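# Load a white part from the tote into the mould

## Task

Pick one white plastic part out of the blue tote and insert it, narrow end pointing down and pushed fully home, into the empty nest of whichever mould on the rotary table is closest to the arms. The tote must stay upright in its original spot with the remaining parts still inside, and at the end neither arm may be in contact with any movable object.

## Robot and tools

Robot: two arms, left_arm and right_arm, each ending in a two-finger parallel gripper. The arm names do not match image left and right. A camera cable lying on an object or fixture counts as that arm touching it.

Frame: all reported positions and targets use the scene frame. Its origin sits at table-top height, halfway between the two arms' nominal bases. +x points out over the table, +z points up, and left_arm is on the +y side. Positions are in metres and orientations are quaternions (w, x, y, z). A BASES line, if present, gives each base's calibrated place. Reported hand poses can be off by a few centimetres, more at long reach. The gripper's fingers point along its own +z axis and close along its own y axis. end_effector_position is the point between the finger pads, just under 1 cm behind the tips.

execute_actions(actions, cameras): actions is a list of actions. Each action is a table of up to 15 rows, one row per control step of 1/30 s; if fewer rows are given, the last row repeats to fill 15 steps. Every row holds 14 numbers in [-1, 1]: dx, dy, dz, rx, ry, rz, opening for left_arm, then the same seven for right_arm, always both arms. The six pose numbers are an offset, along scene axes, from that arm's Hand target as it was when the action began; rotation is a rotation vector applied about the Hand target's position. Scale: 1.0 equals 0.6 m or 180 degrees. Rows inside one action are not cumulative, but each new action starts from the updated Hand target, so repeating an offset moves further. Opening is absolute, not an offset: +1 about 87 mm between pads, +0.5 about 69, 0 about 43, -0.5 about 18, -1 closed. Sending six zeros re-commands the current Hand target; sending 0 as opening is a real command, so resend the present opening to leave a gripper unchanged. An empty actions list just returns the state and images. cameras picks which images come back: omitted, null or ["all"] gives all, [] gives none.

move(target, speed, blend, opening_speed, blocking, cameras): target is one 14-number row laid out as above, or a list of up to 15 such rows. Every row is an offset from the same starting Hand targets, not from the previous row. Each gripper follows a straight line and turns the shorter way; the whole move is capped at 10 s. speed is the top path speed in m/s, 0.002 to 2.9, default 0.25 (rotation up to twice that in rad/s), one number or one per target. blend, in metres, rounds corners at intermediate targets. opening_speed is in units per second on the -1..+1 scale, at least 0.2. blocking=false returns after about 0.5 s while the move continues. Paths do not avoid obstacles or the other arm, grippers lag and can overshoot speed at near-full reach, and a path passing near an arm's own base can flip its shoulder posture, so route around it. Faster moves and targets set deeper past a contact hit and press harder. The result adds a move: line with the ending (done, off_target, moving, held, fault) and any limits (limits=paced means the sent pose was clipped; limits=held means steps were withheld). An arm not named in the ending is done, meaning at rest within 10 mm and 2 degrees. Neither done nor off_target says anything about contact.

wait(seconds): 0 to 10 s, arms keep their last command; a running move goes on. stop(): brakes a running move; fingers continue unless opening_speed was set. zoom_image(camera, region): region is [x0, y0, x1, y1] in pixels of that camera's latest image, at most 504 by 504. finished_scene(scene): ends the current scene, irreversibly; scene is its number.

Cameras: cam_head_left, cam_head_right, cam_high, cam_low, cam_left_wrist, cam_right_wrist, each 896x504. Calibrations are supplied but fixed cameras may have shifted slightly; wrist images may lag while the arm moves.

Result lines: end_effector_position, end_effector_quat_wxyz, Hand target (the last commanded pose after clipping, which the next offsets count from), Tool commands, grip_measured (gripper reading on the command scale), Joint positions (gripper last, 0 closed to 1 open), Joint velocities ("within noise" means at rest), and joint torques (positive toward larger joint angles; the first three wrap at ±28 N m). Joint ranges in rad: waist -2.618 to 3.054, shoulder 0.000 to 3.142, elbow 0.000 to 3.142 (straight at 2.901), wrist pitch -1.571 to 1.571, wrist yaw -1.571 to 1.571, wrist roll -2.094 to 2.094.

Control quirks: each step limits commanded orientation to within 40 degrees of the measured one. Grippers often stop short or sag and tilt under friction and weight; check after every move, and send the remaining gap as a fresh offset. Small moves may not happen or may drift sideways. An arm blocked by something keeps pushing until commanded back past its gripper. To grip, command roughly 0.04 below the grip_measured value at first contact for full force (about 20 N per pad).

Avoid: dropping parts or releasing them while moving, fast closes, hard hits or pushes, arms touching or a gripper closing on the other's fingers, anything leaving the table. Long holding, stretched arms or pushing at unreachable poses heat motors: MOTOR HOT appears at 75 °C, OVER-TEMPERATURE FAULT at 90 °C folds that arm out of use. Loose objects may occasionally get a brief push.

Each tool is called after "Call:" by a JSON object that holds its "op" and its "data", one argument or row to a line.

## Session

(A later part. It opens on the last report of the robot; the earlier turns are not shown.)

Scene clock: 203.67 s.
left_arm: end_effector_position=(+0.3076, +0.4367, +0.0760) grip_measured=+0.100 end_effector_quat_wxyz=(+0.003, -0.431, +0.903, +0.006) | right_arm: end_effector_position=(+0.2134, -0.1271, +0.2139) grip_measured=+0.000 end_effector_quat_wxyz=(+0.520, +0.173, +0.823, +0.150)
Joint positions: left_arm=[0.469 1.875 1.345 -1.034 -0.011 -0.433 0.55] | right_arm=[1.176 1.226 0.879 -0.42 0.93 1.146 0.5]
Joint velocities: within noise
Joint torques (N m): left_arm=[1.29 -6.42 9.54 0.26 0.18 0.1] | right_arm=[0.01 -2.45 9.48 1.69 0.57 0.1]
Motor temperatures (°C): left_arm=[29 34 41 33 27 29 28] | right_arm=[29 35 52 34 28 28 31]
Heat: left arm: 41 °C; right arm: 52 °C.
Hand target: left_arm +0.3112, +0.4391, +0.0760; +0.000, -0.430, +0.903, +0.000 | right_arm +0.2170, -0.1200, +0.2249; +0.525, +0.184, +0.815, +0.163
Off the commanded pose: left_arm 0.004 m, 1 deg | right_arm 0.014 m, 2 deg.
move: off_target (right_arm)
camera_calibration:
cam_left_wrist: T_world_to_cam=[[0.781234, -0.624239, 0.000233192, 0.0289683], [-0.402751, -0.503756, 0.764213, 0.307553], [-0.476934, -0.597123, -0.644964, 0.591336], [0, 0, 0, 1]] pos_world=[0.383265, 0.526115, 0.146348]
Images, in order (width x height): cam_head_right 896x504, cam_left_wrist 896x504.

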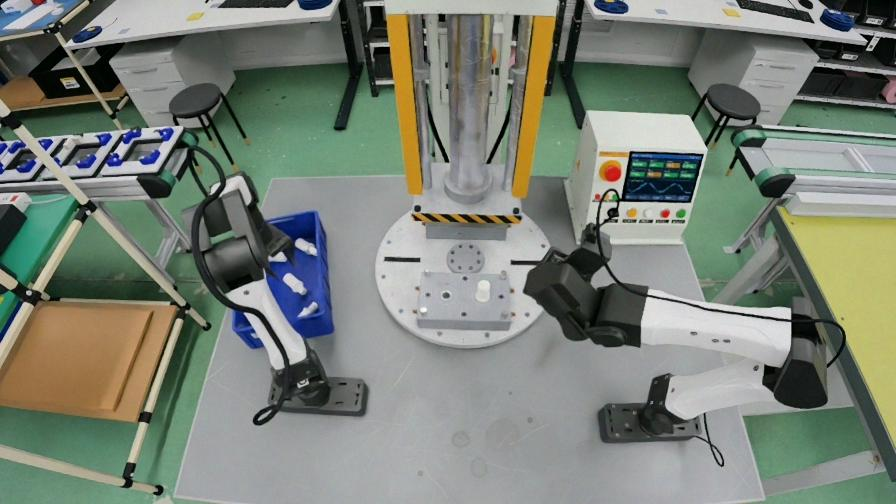

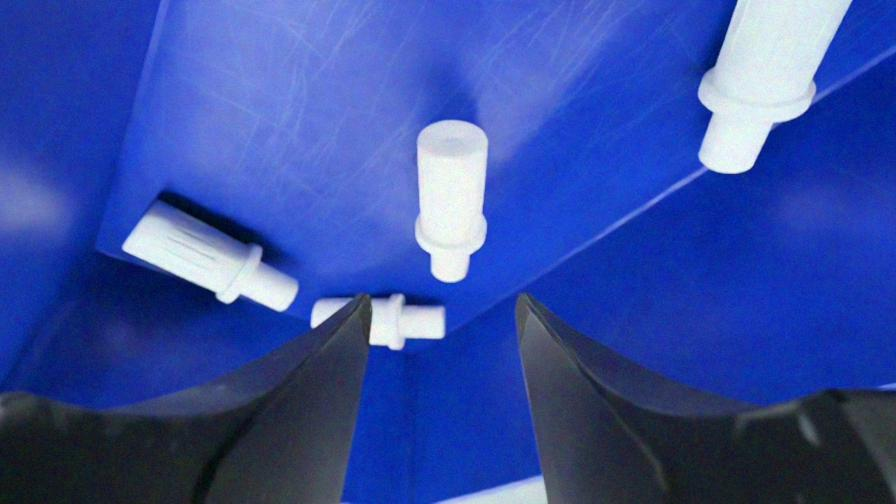

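Call:
{"op": "move", "data": {
  "target": [0.004,0.000,-0.1,0,0,0,0.1,0,0,0,0,0,0,0],
  "speed": 0.08,
  "cameras": ["cam_left_wrist"]
}}

Scene clock: 214.80 s.
left_arm: end_effector_position=(+0.3139, +0.4395, +0.0233) grip_measured=+0.100 end_effector_quat_wxyz=(+0.004, -0.431, +0.903, +0.005) | right_arm: end_effector_position=(+0.2134, -0.1271, +0.2139) grip_measured=+0.000 end_effector_quat_wxyz=(+0.520, +0.173, +0.823, +0.150)
Joint positions: left_arm=[0.469 1.972 1.254 -0.845 -0.01 -0.433 0.55] | right_arm=[1.176 1.226 0.879 -0.42 0.93 1.146 0.5]
Joint velocities: within noise
Joint torques (N m): left_arm=[1.03 -6.99 5.9 0.54 0.18 0.06] | right_arm=[0.17 -2.58 9.4 1.74 0.53 0.12]
Motor temperatures (°C): left_arm=[29 34 41 31 27 29 28] | right_arm=[29 35 52 34 28 28 31]
Heat: left arm: 41 °C; right arm: 52 °C.
Hand target: left_arm +0.3136, +0.4390, +0.0160; +0.000, -0.430, +0.903, +0.000 | right_arm +0.2170, -0.1200, +0.2249; +0.525, +0.184, +0.815, +0.163
Off the commanded pose: left_arm 0.007 m, 1 deg | right_arm 0.014 m, 2 deg.
move: off_target (right_arm)
camera_calibration:
cam_left_wrist: T_world_to_cam=[[0.781229, -0.624241, 0.00204159, 0.025788], [-0.404433, -0.503645, 0.763397, 0.352298], [-0.475516, -0.597214, -0.645926, 0.56158], [0, 0, 0, 1]] pos_world=[0.389375, 0.528914, 0.0937435]
Images, in order (width x height): cam_left_wrist 896x504.

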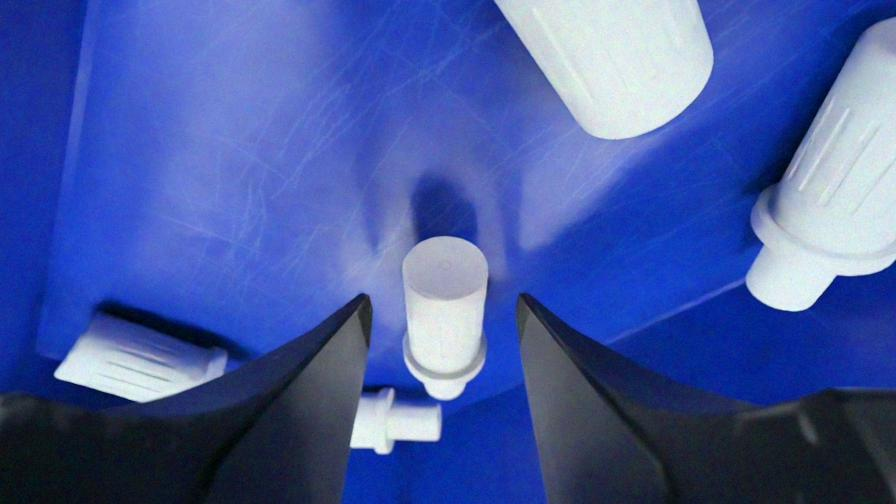

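Call:
{"op": "move", "data": {
  "target": [0.0117,0.0135,-0.005,-0.0216,0.0175,0,0.1,0,0,0,0,0,0,0],
  "speed": 0.05,
  "cameras": ["cam_left_wrist"]
}}

Scene clock: 262.47 s.
left_arm: end_effector_position=(+0.3234, +0.4494, +0.0209) grip_measured=+0.100 end_effector_quat_wxyz=(-0.020, -0.429, +0.903, -0.004) | right_arm: end_effector_position=(+0.2134, -0.1271, +0.2139) grip_measured=+0.000 end_effector_quat_wxyz=(+0.520, +0.173, +0.823, +0.150)
Joint positions: left_arm=[0.49 2.064 1.373 -0.919 0.006 -0.41 0.55] | right_arm=[1.176 1.226 0.879 -0.42 0.93 1.146 0.5]
Joint velocities: within noise
Joint torques (N m): left_arm=[1.61 -6.19 7.9 0.08 0.37 0.11] | right_arm=[-0.02 -2.45 9.42 1.69 0.53 0.11]
Motor temperatures (°C): left_arm=[29 38 40 30 27 29 28] | right_arm=[29 34 53 35 28 28 31]
Heat: left arm: 40 °C; right arm: 53 °C.
Hand target: left_arm +0.3207, +0.4471, +0.0131; -0.039, -0.430, +0.902, -0.019 | right_arm +0.2170, -0.1200, +0.2249; +0.525, +0.184, +0.815, +0.163
Off the commanded pose: left_arm 0.009 m, 3 deg | right_arm 0.014 m, 2 deg.
move: off_target (left_arm, right_arm)
camera_calibration:
cam_left_wrist: T_world_to_cam=[[0.779739, -0.626099, -0.0026362, 0.0259072], [-0.378024, -0.474136, 0.795168, 0.34046], [-0.499104, -0.619027, -0.606383, 0.587068], [0, 0, 0, 1]] pos_world=[0.401509, 0.541056, 0.0853341]
Images, in order (width x height): cam_left_wrist 896x504.

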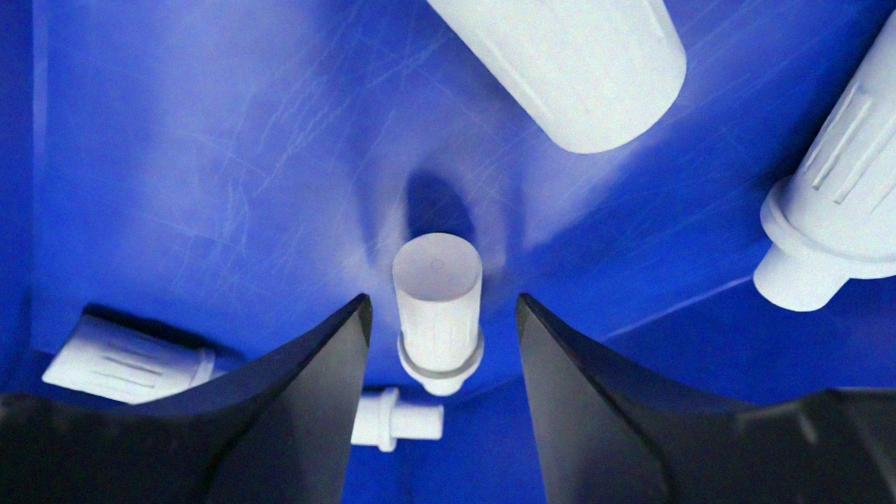

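Call:
{"op": "execute_actions", "data": {
  "actions": [],
  "cameras": ["cam_head_right","cam_high","cam_left_wrist"]
}}

Call:
{"op": "zoom_image", "data": {
  "camera": "cam_head_right",
  "region": [220, 200, 350, 360]
}}

Call:
{"op": "zoom_image", "data": {
  "camera": "cam_high",
  "region": [210, 170, 340, 310]
}}

Scene clock: 283.37 s.
left_arm: end_effector_position=(+0.3233, +0.4494, +0.0209) grip_measured=+0.100 end_effector_quat_wxyz=(-0.020, -0.429, +0.903, -0.004) | right_arm: end_effector_position=(+0.2134, -0.1271, +0.2139) grip_measured=+0.000 end_effector_quat_wxyz=(+0.520, +0.173, +0.823, +0.150)
Joint positions: left_arm=[0.49 2.064 1.373 -0.919 0.006 -0.41 0.55] | right_arm=[1.176 1.226 0.879 -0.42 0.93 1.146 0.5]
Joint velocities: within noise
Joint torques (N m): left_arm=[1.61 -6.23 7.86 0.1 0.37 0.11] | right_arm=[-0.01 -2.45 9.44 1.69 0.54 0.11]
Motor temperatures (°C): left_arm=[29 37 40 30 27 29 28] | right_arm=[29 34 54 35 28 28 31]
Heat: left arm: 40 °C; right arm: 54 °C.
Hand target: left_arm +0.3206, +0.4470, +0.0131; -0.039, -0.430, +0.902, -0.019 | right_arm +0.2170, -0.1200, +0.2249; +0.525, +0.184, +0.815, +0.163
Tool commands: left_gripper/opening=+0.1 right_gripper/opening=+0.0
Off the commanded pose: left_arm 0.009 m, 3 deg | right_arm 0.014 m, 2 deg.
camera_calibration:
cam_left_wrist: T_world_to_cam=[[0.779756, -0.626077, -0.00282966, 0.0259839], [-0.377712, -0.474021, 0.795386, 0.340213], [-0.499314, -0.619138, -0.606097, 0.587138], [0, 0, 0, 1]] pos_world=[0.401408, 0.541055, 0.0853354]
Images, in order (width x height): cam_head_right 896x504, cam_high 896x504, cam_left_wrist 896x504.

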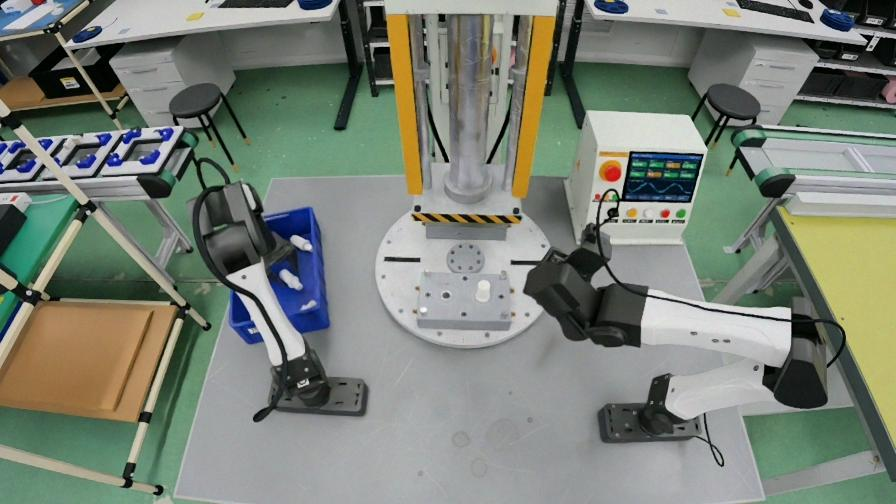

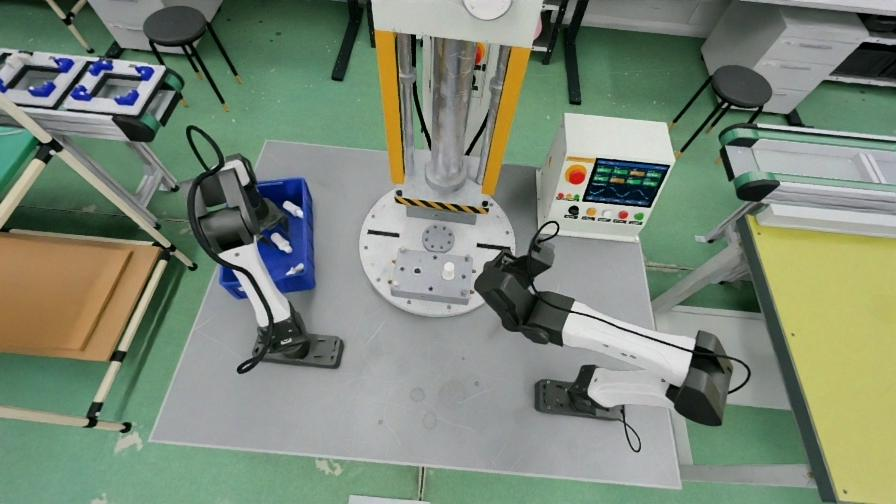

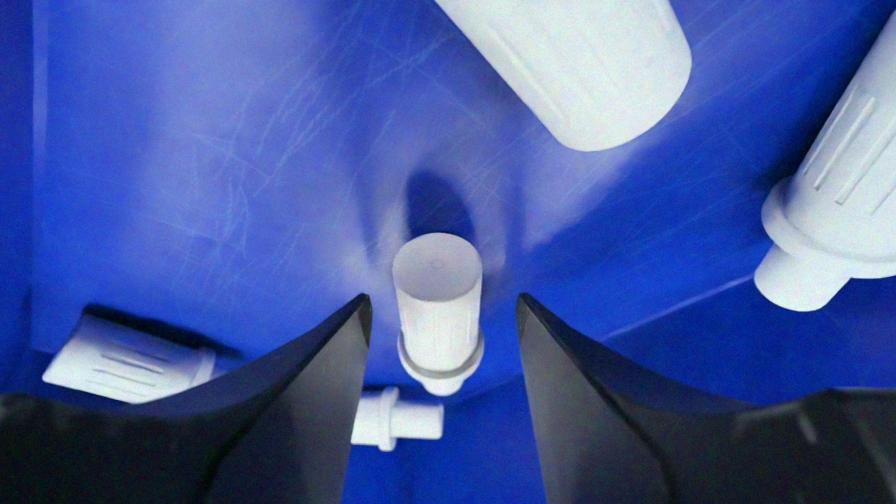

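Scaled by 3.150 from the camera's 896x504 image, which has a finer 1280x720 frame.

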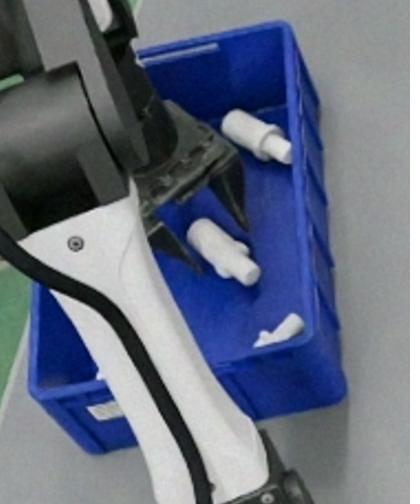

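Scaled by 3.600 from the camera's 896x504 image, which has a finer 1280x720 frame.

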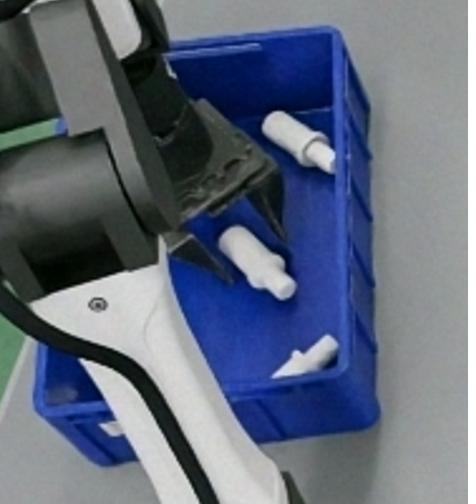

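Call:
{"op": "move", "data": {
  "target": [-0.021,-0.022,0.0,0,0,0,0.1,0,0,0,0,0,0,0],
  "speed": 0.05,
  "cameras": ["cam_head_right","cam_high","cam_left_wrist"]
}}

Call:
{"op": "zoom_image", "data": {
  "camera": "cam_head_right",
  "region": [220, 200, 350, 360]
}}

Scene clock: 299.57 s.
left_arm: end_effector_position=(+0.3236, +0.4494, +0.0153) grip_measured=+0.100 end_effector_quat_wxyz=(-0.006, -0.429, +0.903, -0.003) | right_arm: end_effector_position=(+0.2134, -0.1271, +0.2139) grip_measured=+0.000 end_effector_quat_wxyz=(+0.520, +0.173, +0.823, +0.150)
Joint positions: left_arm=[0.49 2.05 1.331 -0.865 0.006 -0.409 0.55] | right_arm=[1.176 1.226 0.879 -0.42 0.93 1.146 0.5]
Joint velocities: within noise
Joint torques (N m): left_arm=[0.36 -9.06 3.62 -0.1 0.37 -0.06] | right_arm=[0.03 -2.51 9.54 1.71 0.54 0.07]
Motor temperatures (°C): left_arm=[29 37 41 30 27 29 28] | right_arm=[29 34 54 35 28 28 31]
Heat: left arm: 41 °C; right arm: 54 °C.
Hand target: left_arm +0.3080, +0.4339, +0.0130; -0.039, -0.430, +0.902, -0.019 | right_arm +0.2170, -0.1200, +0.2249; +0.525, +0.184, +0.815, +0.163
Off the commanded pose: left_arm 0.022 m, 4 deg | right_arm 0.014 m, 2 deg.
move: off_target (left_arm, right_arm)
camera_calibration:
cam_left_wrist: T_world_to_cam=[[0.778677, -0.62737, 0.00826882, 0.0265168], [-0.397688, -0.483321, 0.779901, 0.355688], [-0.48529, -0.610579, -0.625849, 0.575957], [0, 0, 0, 1]] pos_world=[0.40031, 0.540215, 0.0828415]
Images, in order (width x height): cam_head_right 896x504, cam_high 896x504, cam_left_wrist 896x504.

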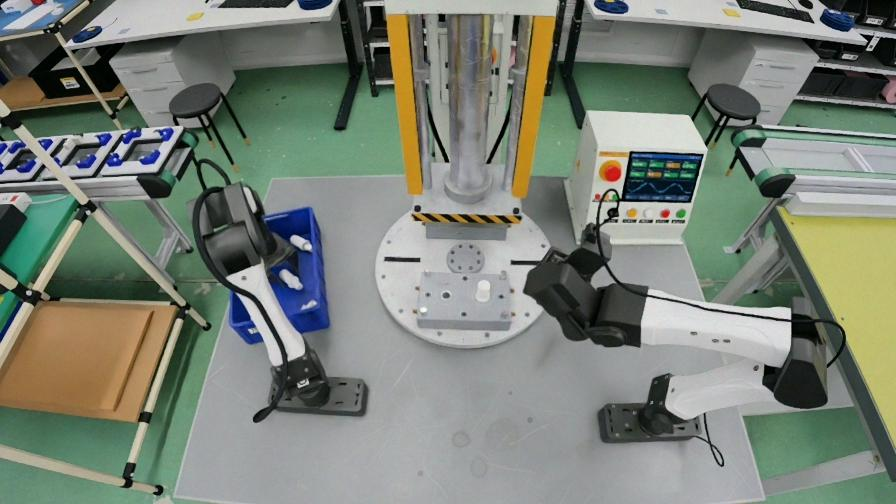

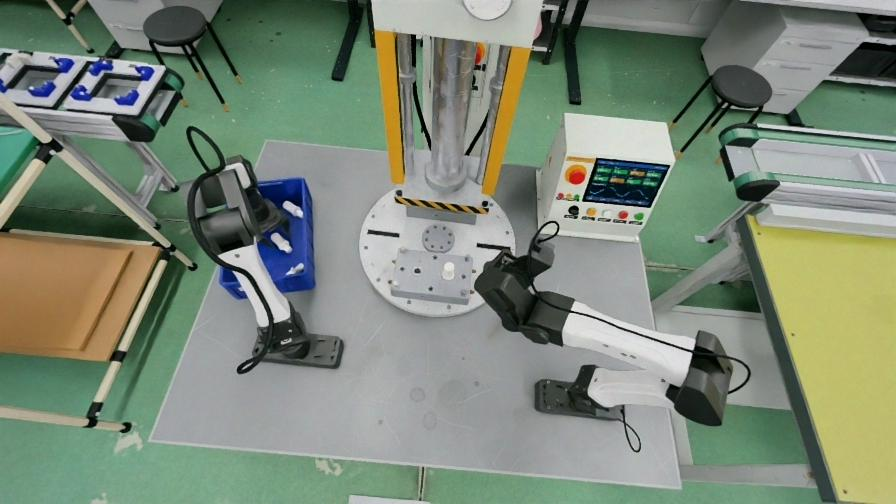

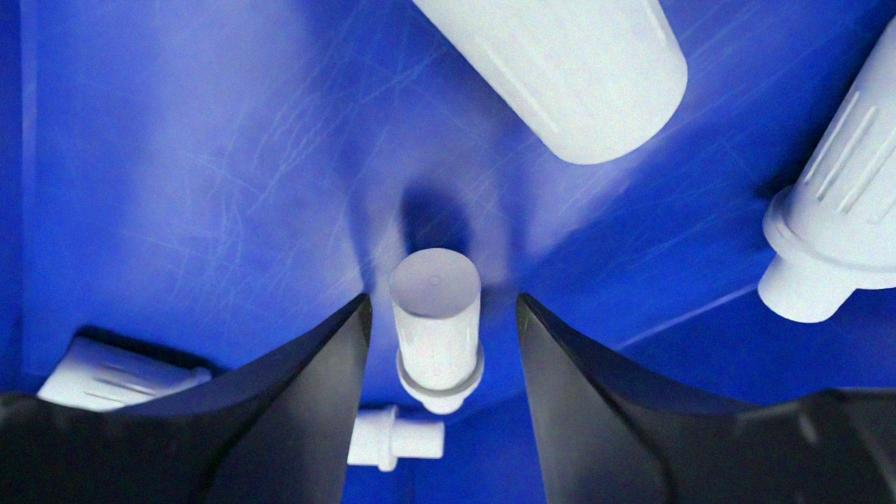

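Scaled by 3.150 from the camera's 896x504 image, which has a finer 1280x720 frame.

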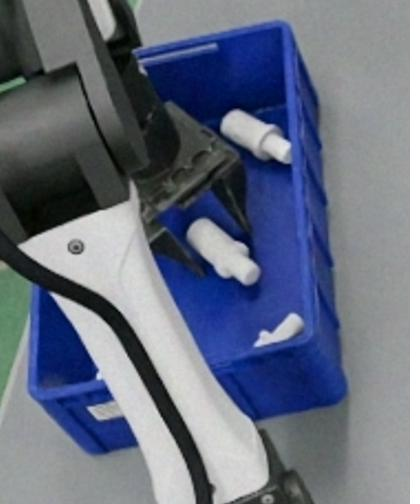

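Call:
{"op": "move", "data": {
  "target": [
    [0.026,0.026,0.035,0,0,0,0.1,0,0,0,0,0,0,0]
  ],
  "speed": 0.05,
  "cameras": ["cam_head_right","cam_left_wrist"]
}}

Call:
{"op": "zoom_image", "data": {
  "camera": "cam_head_right",
  "region": [220, 200, 350, 360]
}}

Scene clock: 309.23 s.
left_arm: end_effector_position=(+0.3210, +0.4472, +0.0357) grip_measured=+0.100 end_effector_quat_wxyz=(-0.035, -0.430, +0.902, -0.013) | right_arm: end_effector_position=(+0.2134, -0.1271, +0.2139) grip_measured=+0.000 end_effector_quat_wxyz=(+0.520, +0.173, +0.823, +0.150)
Joint positions: left_arm=[0.496 2.06 1.422 -1.004 0.023 -0.405 0.55] | right_arm=[1.176 1.226 0.879 -0.42 0.93 1.146 0.5]
Joint velocities: within noise
Joint torques (N m): left_arm=[1.29 -7.36 8.99 0.07 0.21 0.09] | right_arm=[0.05 -2.52 9.54 1.68 0.55 0.11]
Motor temperatures (°C): left_arm=[29 38 41 29 27 29 28] | right_arm=[29 34 54 35 28 28 31]
Heat: left arm: 41 °C; right arm: 54 °C.
Hand target: left_arm +0.3237, +0.4495, +0.0341; -0.039, -0.430, +0.902, -0.019 | right_arm +0.2170, -0.1200, +0.2249; +0.525, +0.184, +0.815, +0.163
Off the commanded pose: left_arm 0.004 m, 1 deg | right_arm 0.014 m, 2 deg.
move: off_target (right_arm)
camera_calibration:
cam_left_wrist: T_world_to_cam=[[0.780945, -0.6246, 0.000133679, 0.0252919], [-0.361285, -0.451544, 0.815831, 0.310553], [-0.509508, -0.637167, -0.57829, 0.604082], [0, 0, 0, 1]] pos_world=[0.400231, 0.540927, 0.0959727]
Images, in order (width x height): cam_head_right 896x504, cam_left_wrist 896x504.

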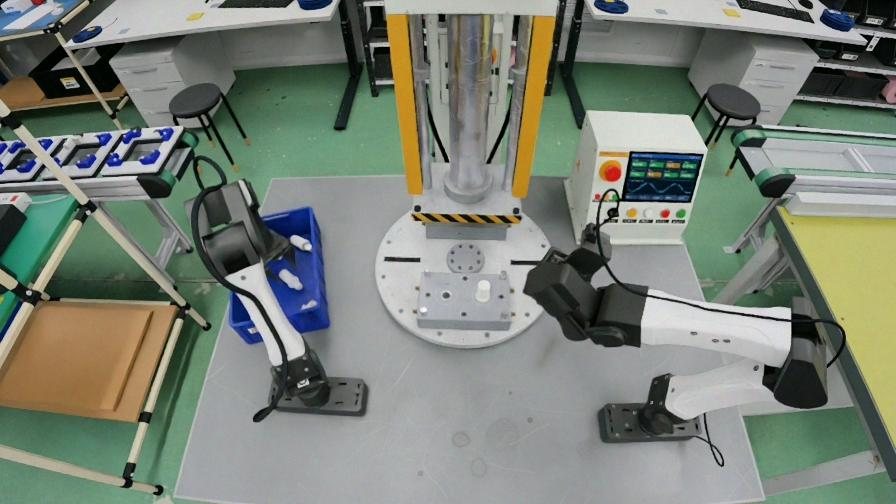

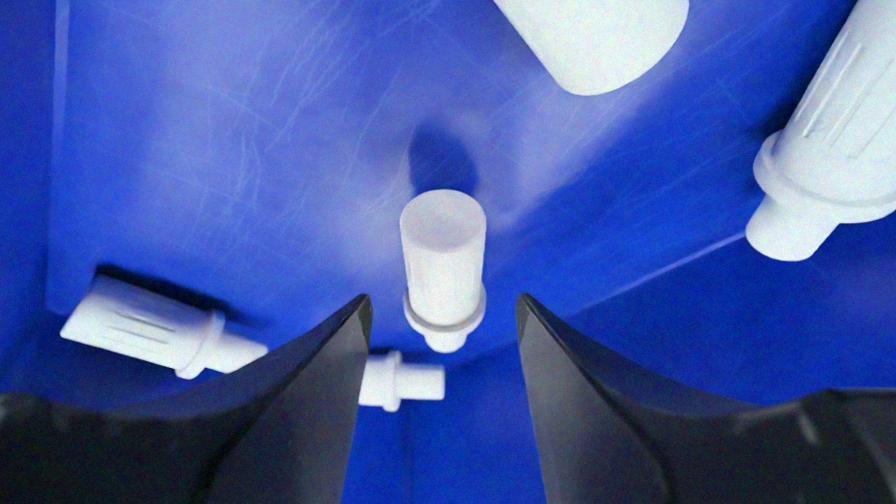

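Scaled by 3.150 from the camera's 896x504 image, which has a finer 1280x720 frame.

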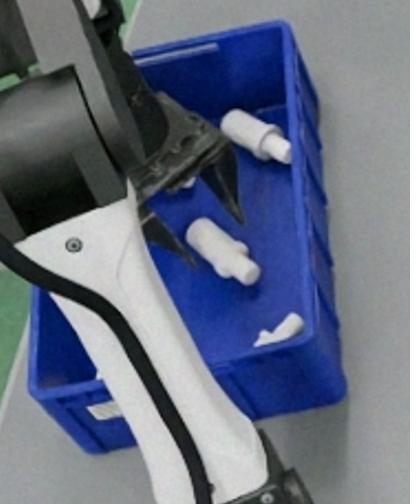

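Call:
{"op": "move", "data": {
  "target": [
    [0.0155,0.019,0.0,0,0,0,0.1,0,0,0,0,0,0,0],
    [0.0155,0.019,-0.018,0,0,0,0.1,0,0,0,0,0,0,0]
  ],
  "speed": 0.05,
  "cameras": ["cam_head_right","cam_left_wrist"]
}}

Call:
{"op": "zoom_image", "data": {
  "camera": "cam_head_right",
  "region": [220, 200, 350, 360]
}}

Scene clock: 316.97 s.
left_arm: end_effector_position=(+0.3278, +0.4563, +0.0345) grip_measured=+0.100 end_effector_quat_wxyz=(-0.041, -0.430, +0.902, -0.014) | right_arm: end_effector_position=(+0.2134, -0.1271, +0.2139) grip_measured=+0.000 end_effector_quat_wxyz=(+0.520, +0.173, +0.823, +0.150)
Joint positions: left_arm=[0.509 2.109 1.491 -1.035 0.023 -0.392 0.55] | right_arm=[1.176 1.226 0.879 -0.42 0.93 1.146 0.5]
Joint velocities: within noise
Joint torques (N m): left_arm=[1.39 -6.71 7.64 0.47 0.2 0.09] | right_arm=[0.06 -2.44 9.42 1.71 0.56 0.1]
Motor temperatures (°C): left_arm=[29 38 41 29 27 29 28] | right_arm=[29 34 54 35 28 28 31]
Heat: left arm: 41 °C; right arm: 54 °C.
Hand target: left_arm +0.3329, +0.4609, +0.0232; -0.039, -0.430, +0.902, -0.019 | right_arm +0.2170, -0.1200, +0.2249; +0.525, +0.184, +0.815, +0.163
Off the commanded pose: left_arm 0.013 m, 1 deg | right_arm 0.014 m, 2 deg.
move: off_target (left_arm, right_arm)
camera_calibration:
cam_left_wrist: T_world_to_cam=[[0.780764, -0.624816, -0.00344376, 0.0259263], [-0.35303, -0.445677, 0.822643, 0.312459], [-0.515536, -0.641075, -0.568548, 0.615908], [0, 0, 0, 1]] pos_world=[0.407588, 0.550298, 0.0932203]
Images, in order (width x height): cam_head_right 896x504, cam_left_wrist 896x504.

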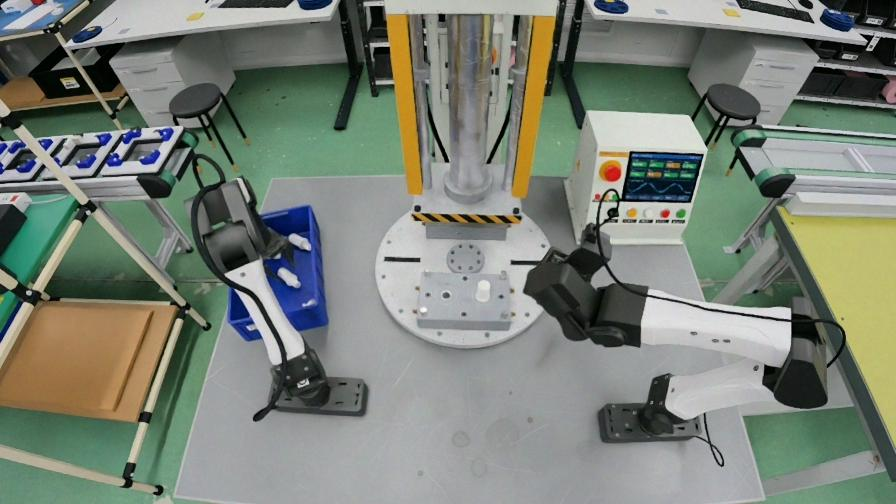

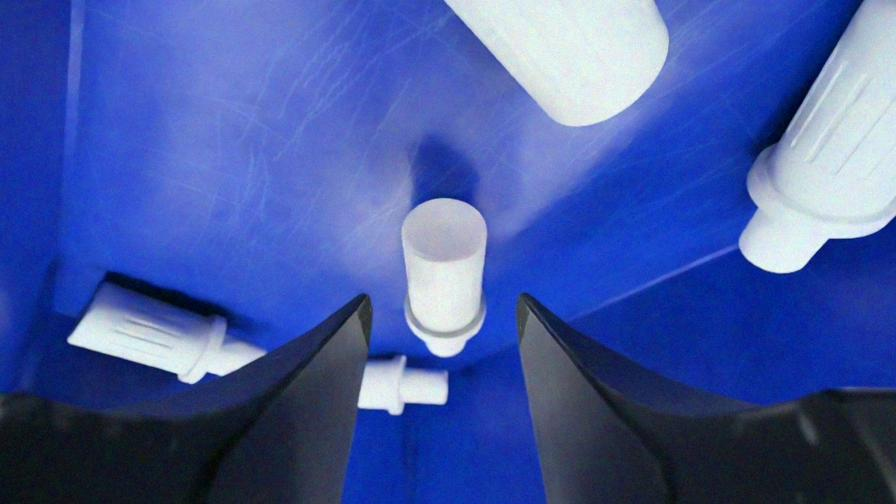

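Scaled by 3.150 from the camera's 896x504 image, which has a finer 1280x720 frame.

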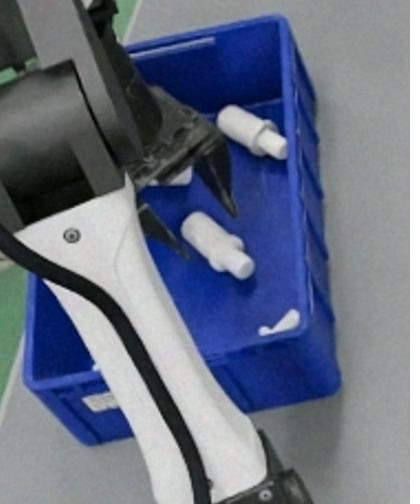

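Call:
{"op": "move", "data": {
  "target": [
    [-0.005,-0.005,0.07,0,0,0,0.1,0,0,0,0,0,0,0],
    [0.0,-0.003,0.07,0.0216,-0.0175,0,0.1,0,0,0,0,0,0,0]
  ],
  "speed": 0.1,
  "cameras": ["cam_left_wrist"]
}}

Scene clock: 354.40 s.
left_arm: end_effector_position=(+0.3289, +0.4583, +0.0562) grip_measured=+0.100 end_effector_quat_wxyz=(-0.022, -0.431, +0.902, -0.009) | right_arm: end_effector_position=(+0.2134, -0.1271, +0.2139) grip_measured=+0.000 end_effector_quat_wxyz=(+0.520, +0.173, +0.823, +0.150)
Joint positions: left_arm=[0.509 2.051 1.501 -1.065 0.015 -0.395 0.55] | right_arm=[1.176 1.226 0.879 -0.42 0.93 1.146 0.5]
Joint velocities: within noise
Joint torques (N m): left_arm=[-0.14 -12.05 5.9 0.4 -0.07 -0.06] | right_arm=[0.08 -2.47 9.51 1.7 0.53 0.1]
Motor temperatures (°C): left_arm=[29 38 41 29 27 29 28] | right_arm=[29 34 55 35 28 28 31]
Heat: left arm: 41 °C; right arm: 55 °C.
Hand target: left_arm +0.3329, +0.4591, +0.0653; +0.000, -0.430, +0.903, +0.000 | right_arm +0.2170, -0.1200, +0.2249; +0.525, +0.184, +0.815, +0.163
Off the commanded pose: left_arm 0.010 m, 3 deg | right_arm 0.014 m, 2 deg.
move: off_target (left_arm, right_arm)
camera_calibration:
cam_left_wrist: T_world_to_cam=[[0.782588, -0.622524, 0.00450899, 0.0243277], [-0.376367, -0.467344, 0.799961, 0.3147], [-0.495888, -0.627737, -0.600035, 0.619338], [0, 0, 0, 1]] pos_world=[0.406527, 0.550999, 0.119767]
Images, in order (width x height): cam_left_wrist 896x504.

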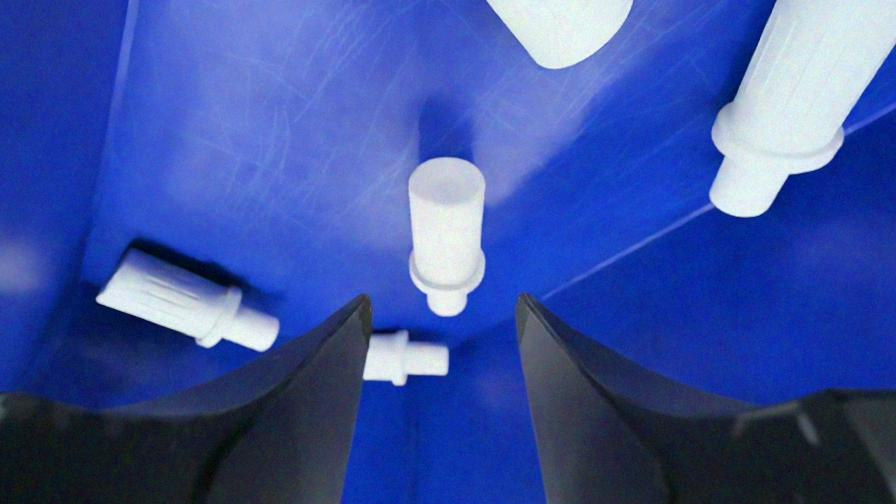

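Call:
{"op": "execute_actions", "data": {
  "actions": [],
  "cameras": ["cam_head_right","cam_head_left","cam_high","cam_low"]
}}

Call:
{"op": "zoom_image", "data": {
  "camera": "cam_head_right",
  "region": [160, 140, 360, 360]
}}

Call:
{"op": "zoom_image", "data": {
  "camera": "cam_low",
  "region": [360, 100, 520, 260]
}}

Scene clock: 361.13 s.
left_arm: end_effector_position=(+0.3290, +0.4584, +0.0561) grip_measured=+0.100 end_effector_quat_wxyz=(-0.021, -0.431, +0.902, -0.009) | right_arm: end_effector_position=(+0.2134, -0.1271, +0.2139) grip_measured=+0.000 end_effector_quat_wxyz=(+0.520, +0.173, +0.823, +0.150)
Joint positions: left_arm=[0.509 2.051 1.501 -1.065 0.015 -0.395 0.55] | right_arm=[1.176 1.226 0.879 -0.42 0.93 1.146 0.5]
Joint velocities: within noise
Joint torques (N m): left_arm=[-0.13 -12.07 5.89 0.39 -0.06 -0.07] | right_arm=[0.08 -2.44 9.52 1.73 0.54 0.11]
Motor temperatures (°C): left_arm=[29 41 41 29 27 29 28] | right_arm=[29 34 55 35 28 28 31]
Heat: left arm: 41 °C; right arm: 55 °C.
Hand target: left_arm +0.3329, +0.4591, +0.0653; +0.000, -0.430, +0.903, +0.000 | right_arm +0.2170, -0.1200, +0.2249; +0.525, +0.184, +0.815, +0.163
Tool commands: left_gripper/opening=+0.1 right_gripper/opening=+0.0
Off the commanded pose: left_arm 0.010 m, 3 deg | right_arm 0.014 m, 2 deg.
Images, in order (width x height): cam_head_left 896x504, cam_head_right 896x504, cam_high 896x504, cam_low 896x504.

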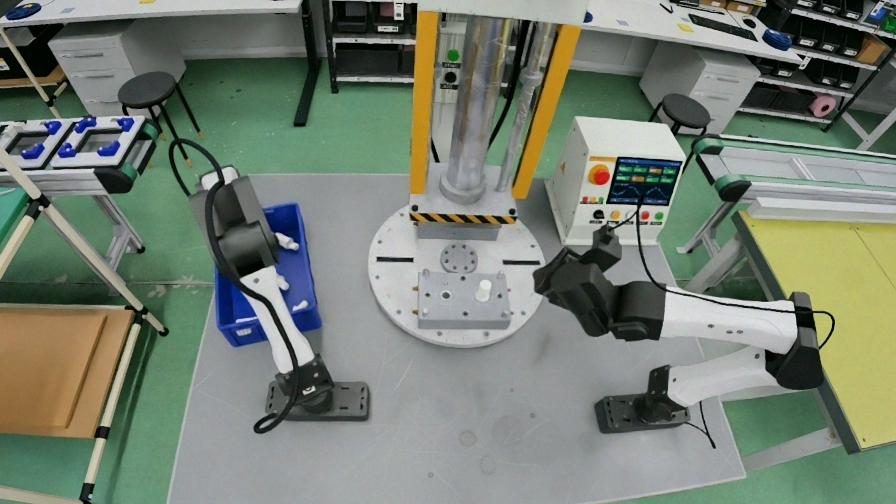

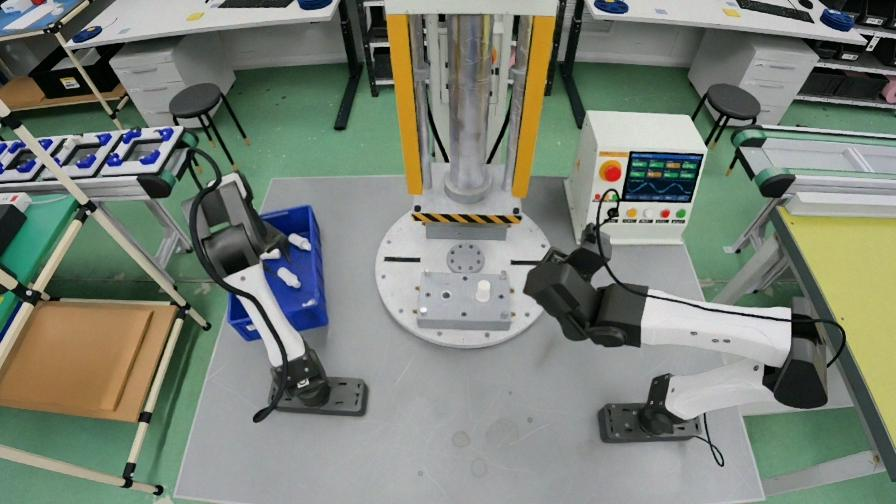

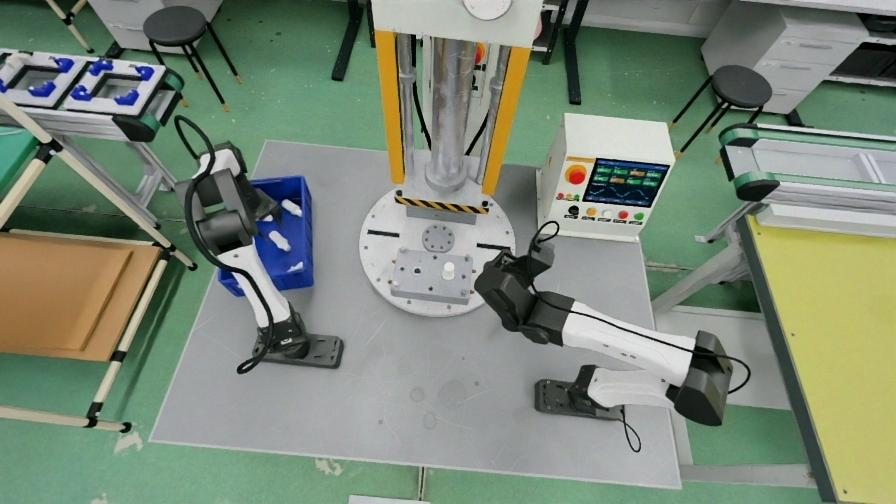

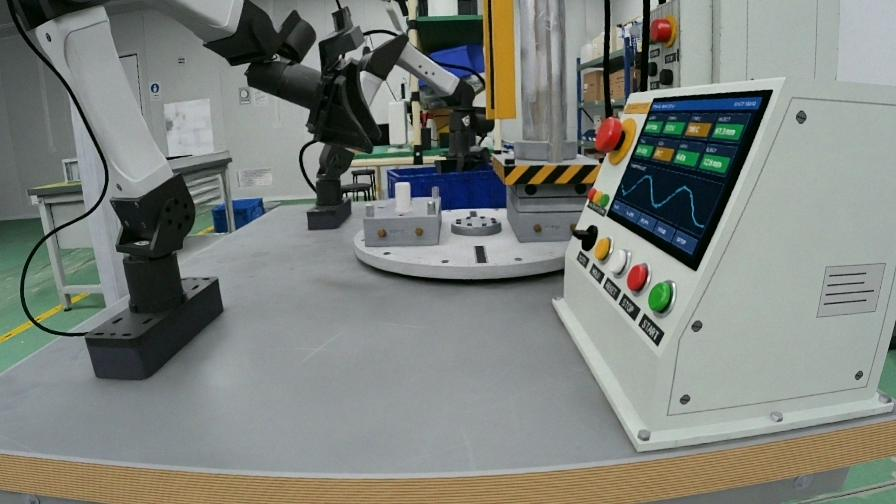

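Scaled by 2.291 from the camera's 896x504 image, which has a finer 1280x720 frame.

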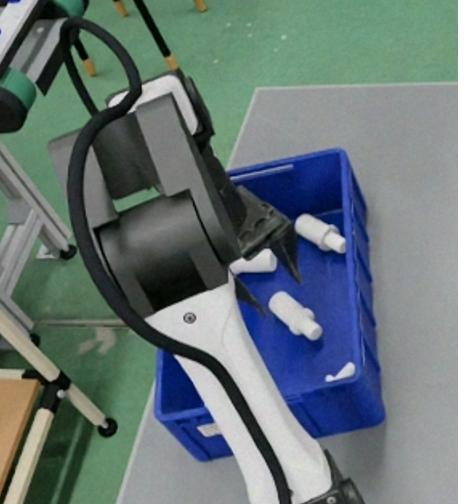

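Scaled by 3.150 from the camera's 896x504 image, which has a finer 1280x720 frame.

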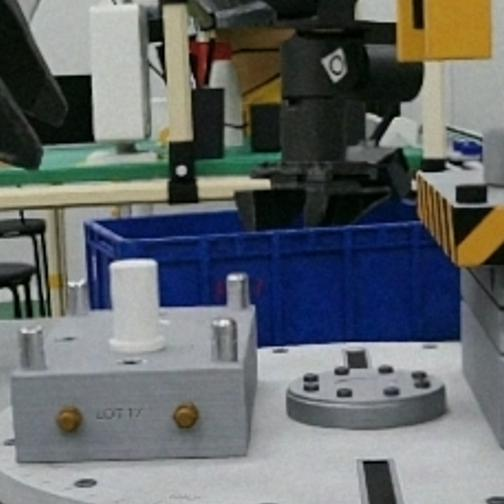

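Call:
{"op": "move", "data": {
  "target": [
    [-0.04,-0.035,-0.012,0,0,0,0.1,0,0,0,0,0,0,0]
  ],
  "speed": 0.06,
  "cameras": ["cam_left_wrist","cam_head_right"]
}}

Call:
{"op": "zoom_image", "data": {
  "camera": "cam_head_right",
  "region": [220, 200, 350, 360]
}}

Scene clock: 373.40 s.
left_arm: end_effector_position=(+0.3053, +0.4365, +0.0505) grip_measured=+0.100 end_effector_quat_wxyz=(-0.021, -0.430, +0.903, -0.008) | right_arm: end_effector_position=(+0.2134, -0.1271, +0.2139) grip_measured=+0.000 end_effector_quat_wxyz=(+0.520, +0.173, +0.823, +0.150)
Joint positions: left_arm=[0.485 1.946 1.325 -0.993 0.015 -0.416 0.55] | right_arm=[1.176 1.226 0.879 -0.42 0.93 1.146 0.5]
Joint velocities: within noise
Joint torques (N m): left_arm=[0.1 -11.1 5.75 0.44 -0.06 -0.07] | right_arm=[-0.01 -2.5 9.48 1.68 0.53 0.07]
Motor temperatures (°C): left_arm=[29 46 41 29 27 29 28] | right_arm=[29 34 55 35 28 28 31]
Heat: left arm: 46 °C; right arm: 55 °C.
Hand target: left_arm +0.3089, +0.4382, +0.0581; +0.000, -0.430, +0.903, +0.000 | right_arm +0.2170, -0.1200, +0.2249; +0.525, +0.184, +0.815, +0.163
Off the commanded pose: left_arm 0.009 m, 3 deg | right_arm 0.014 m, 2 deg.
move: off_target (left_arm, right_arm)
camera_calibration:
cam_left_wrist: T_world_to_cam=[[0.780401, -0.625271, 0.00331142, 0.0312128], [-0.377997, -0.467547, 0.799073, 0.300798], [-0.498089, -0.624849, -0.601225, 0.590001], [0, 0, 0, 1]] pos_world=[0.383215, 0.528816, 0.11426]
Images, in order (width x height): cam_head_right 896x504, cam_left_wrist 896x504.

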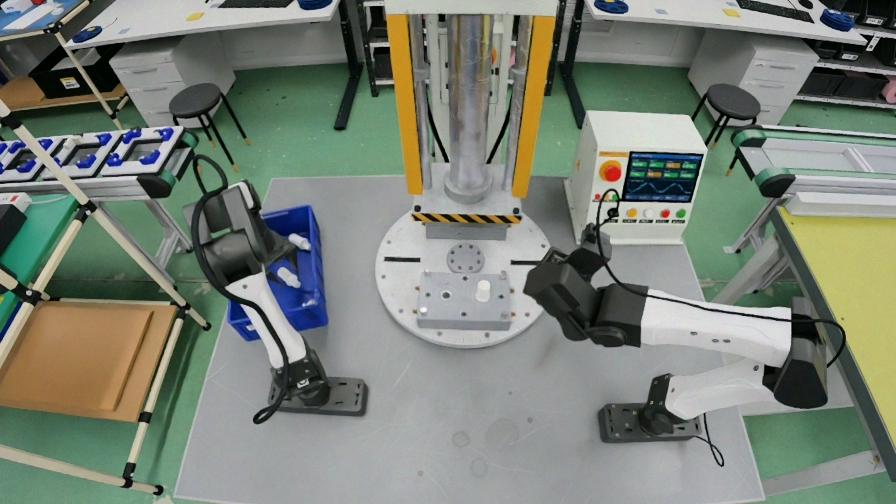

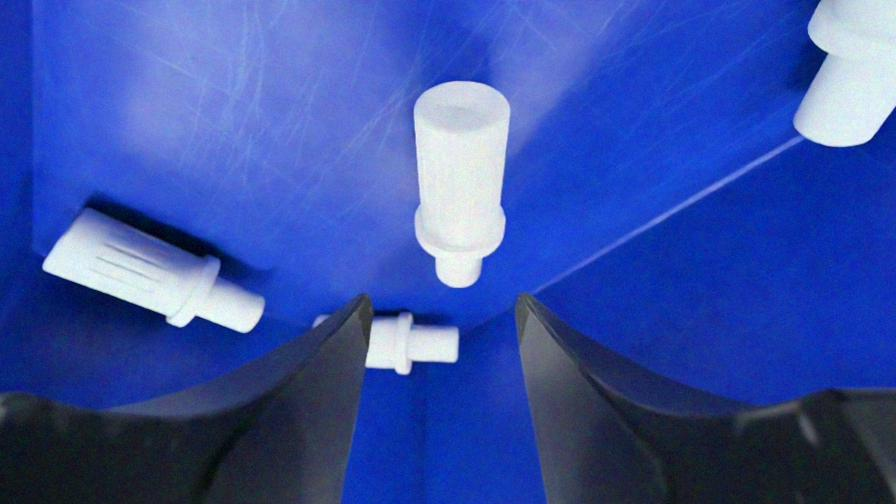

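Scaled by 3.150 from the camera's 896x504 image, which has a finer 1280x720 frame.

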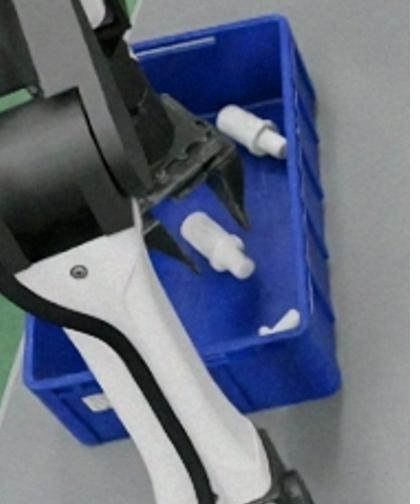

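Call:
{"op": "move", "data": {
  "target": [
    [0,0,0.06,0,0,0,0.1,0,0,0,0,0,0,0],
    [0.036,0.031,0.06,0.005,-0.004,0,0.1,0,0,0,0,0,0,0]
  ],
  "speed": 0.1,
  "cameras": ["cam_left_wrist","cam_head_right"]
}}

Call:
{"op": "zoom_image", "data": {
  "camera": "cam_head_right",
  "region": [220, 200, 350, 360]
}}

Scene clock: 383.70 s.
left_arm: end_effector_position=(+0.3303, +0.4508, +0.0955) grip_measured=+0.100 end_effector_quat_wxyz=(+0.014, -0.430, +0.903, -0.003) | right_arm: end_effector_position=(+0.2134, -0.1271, +0.2139) grip_measured=+0.000 end_effector_quat_wxyz=(+0.520, +0.173, +0.823, +0.150)
Joint positions: left_arm=[0.485 1.935 1.508 -1.115 0.007 -0.416 0.55] | right_arm=[1.176 1.226 0.879 -0.42 0.93 1.146 0.5]
Joint velocities: within noise
Joint torques (N m): left_arm=[1.25 -7.02 9.36 0.26 -0.06 0.09] | right_arm=[0.09 -2.61 9.48 1.7 0.54 0.1]
Motor temperatures (°C): left_arm=[29 46 41 29 27 29 28] | right_arm=[29 34 56 35 28 28 31]
Heat: left arm: 46 °C; right arm: 56 °C.
Hand target: left_arm +0.3305, +0.4567, +0.0940; +0.009, -0.430, +0.903, +0.005 | right_arm +0.2170, -0.1200, +0.2249; +0.525, +0.184, +0.815, +0.163
Off the commanded pose: left_arm 0.006 m, 1 deg | right_arm 0.014 m, 2 deg.
move: off_target (right_arm)
camera_calibration:
cam_left_wrist: T_world_to_cam=[[0.779735, -0.625593, 0.0254161, 0.018716], [-0.424632, -0.498556, 0.755731, 0.31458], [-0.460109, -0.600063, -0.654389, 0.619848], [0, 0, 0, 1]] pos_world=[0.404185, 0.540492, 0.167408]
Images, in order (width x height): cam_head_right 896x504, cam_left_wrist 896x504.

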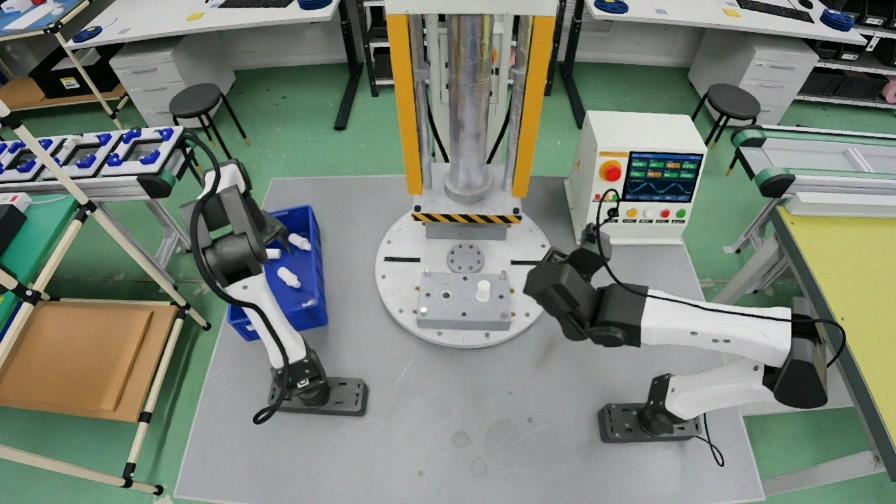

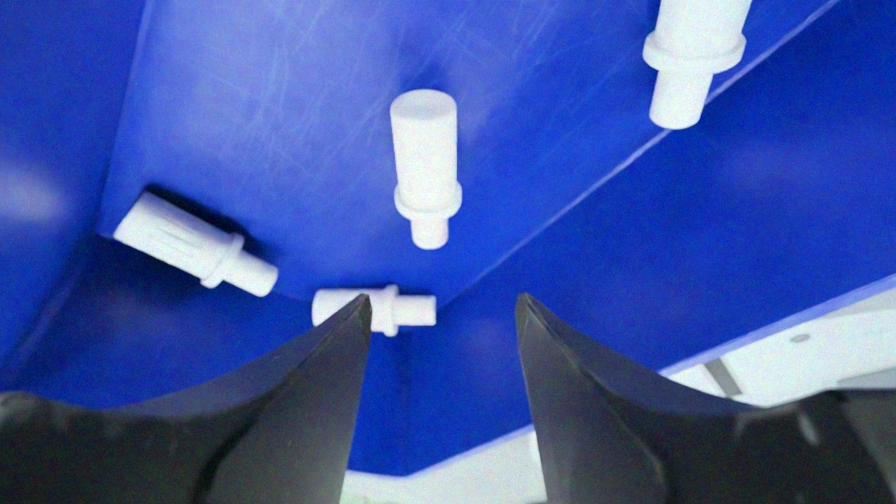

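Scaled by 3.150 from the camera's 896x504 image, which has a finer 1280x720 frame.

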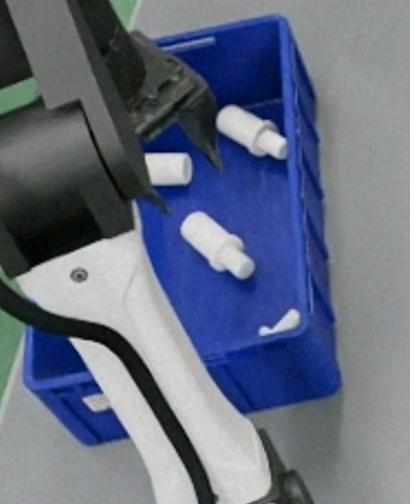

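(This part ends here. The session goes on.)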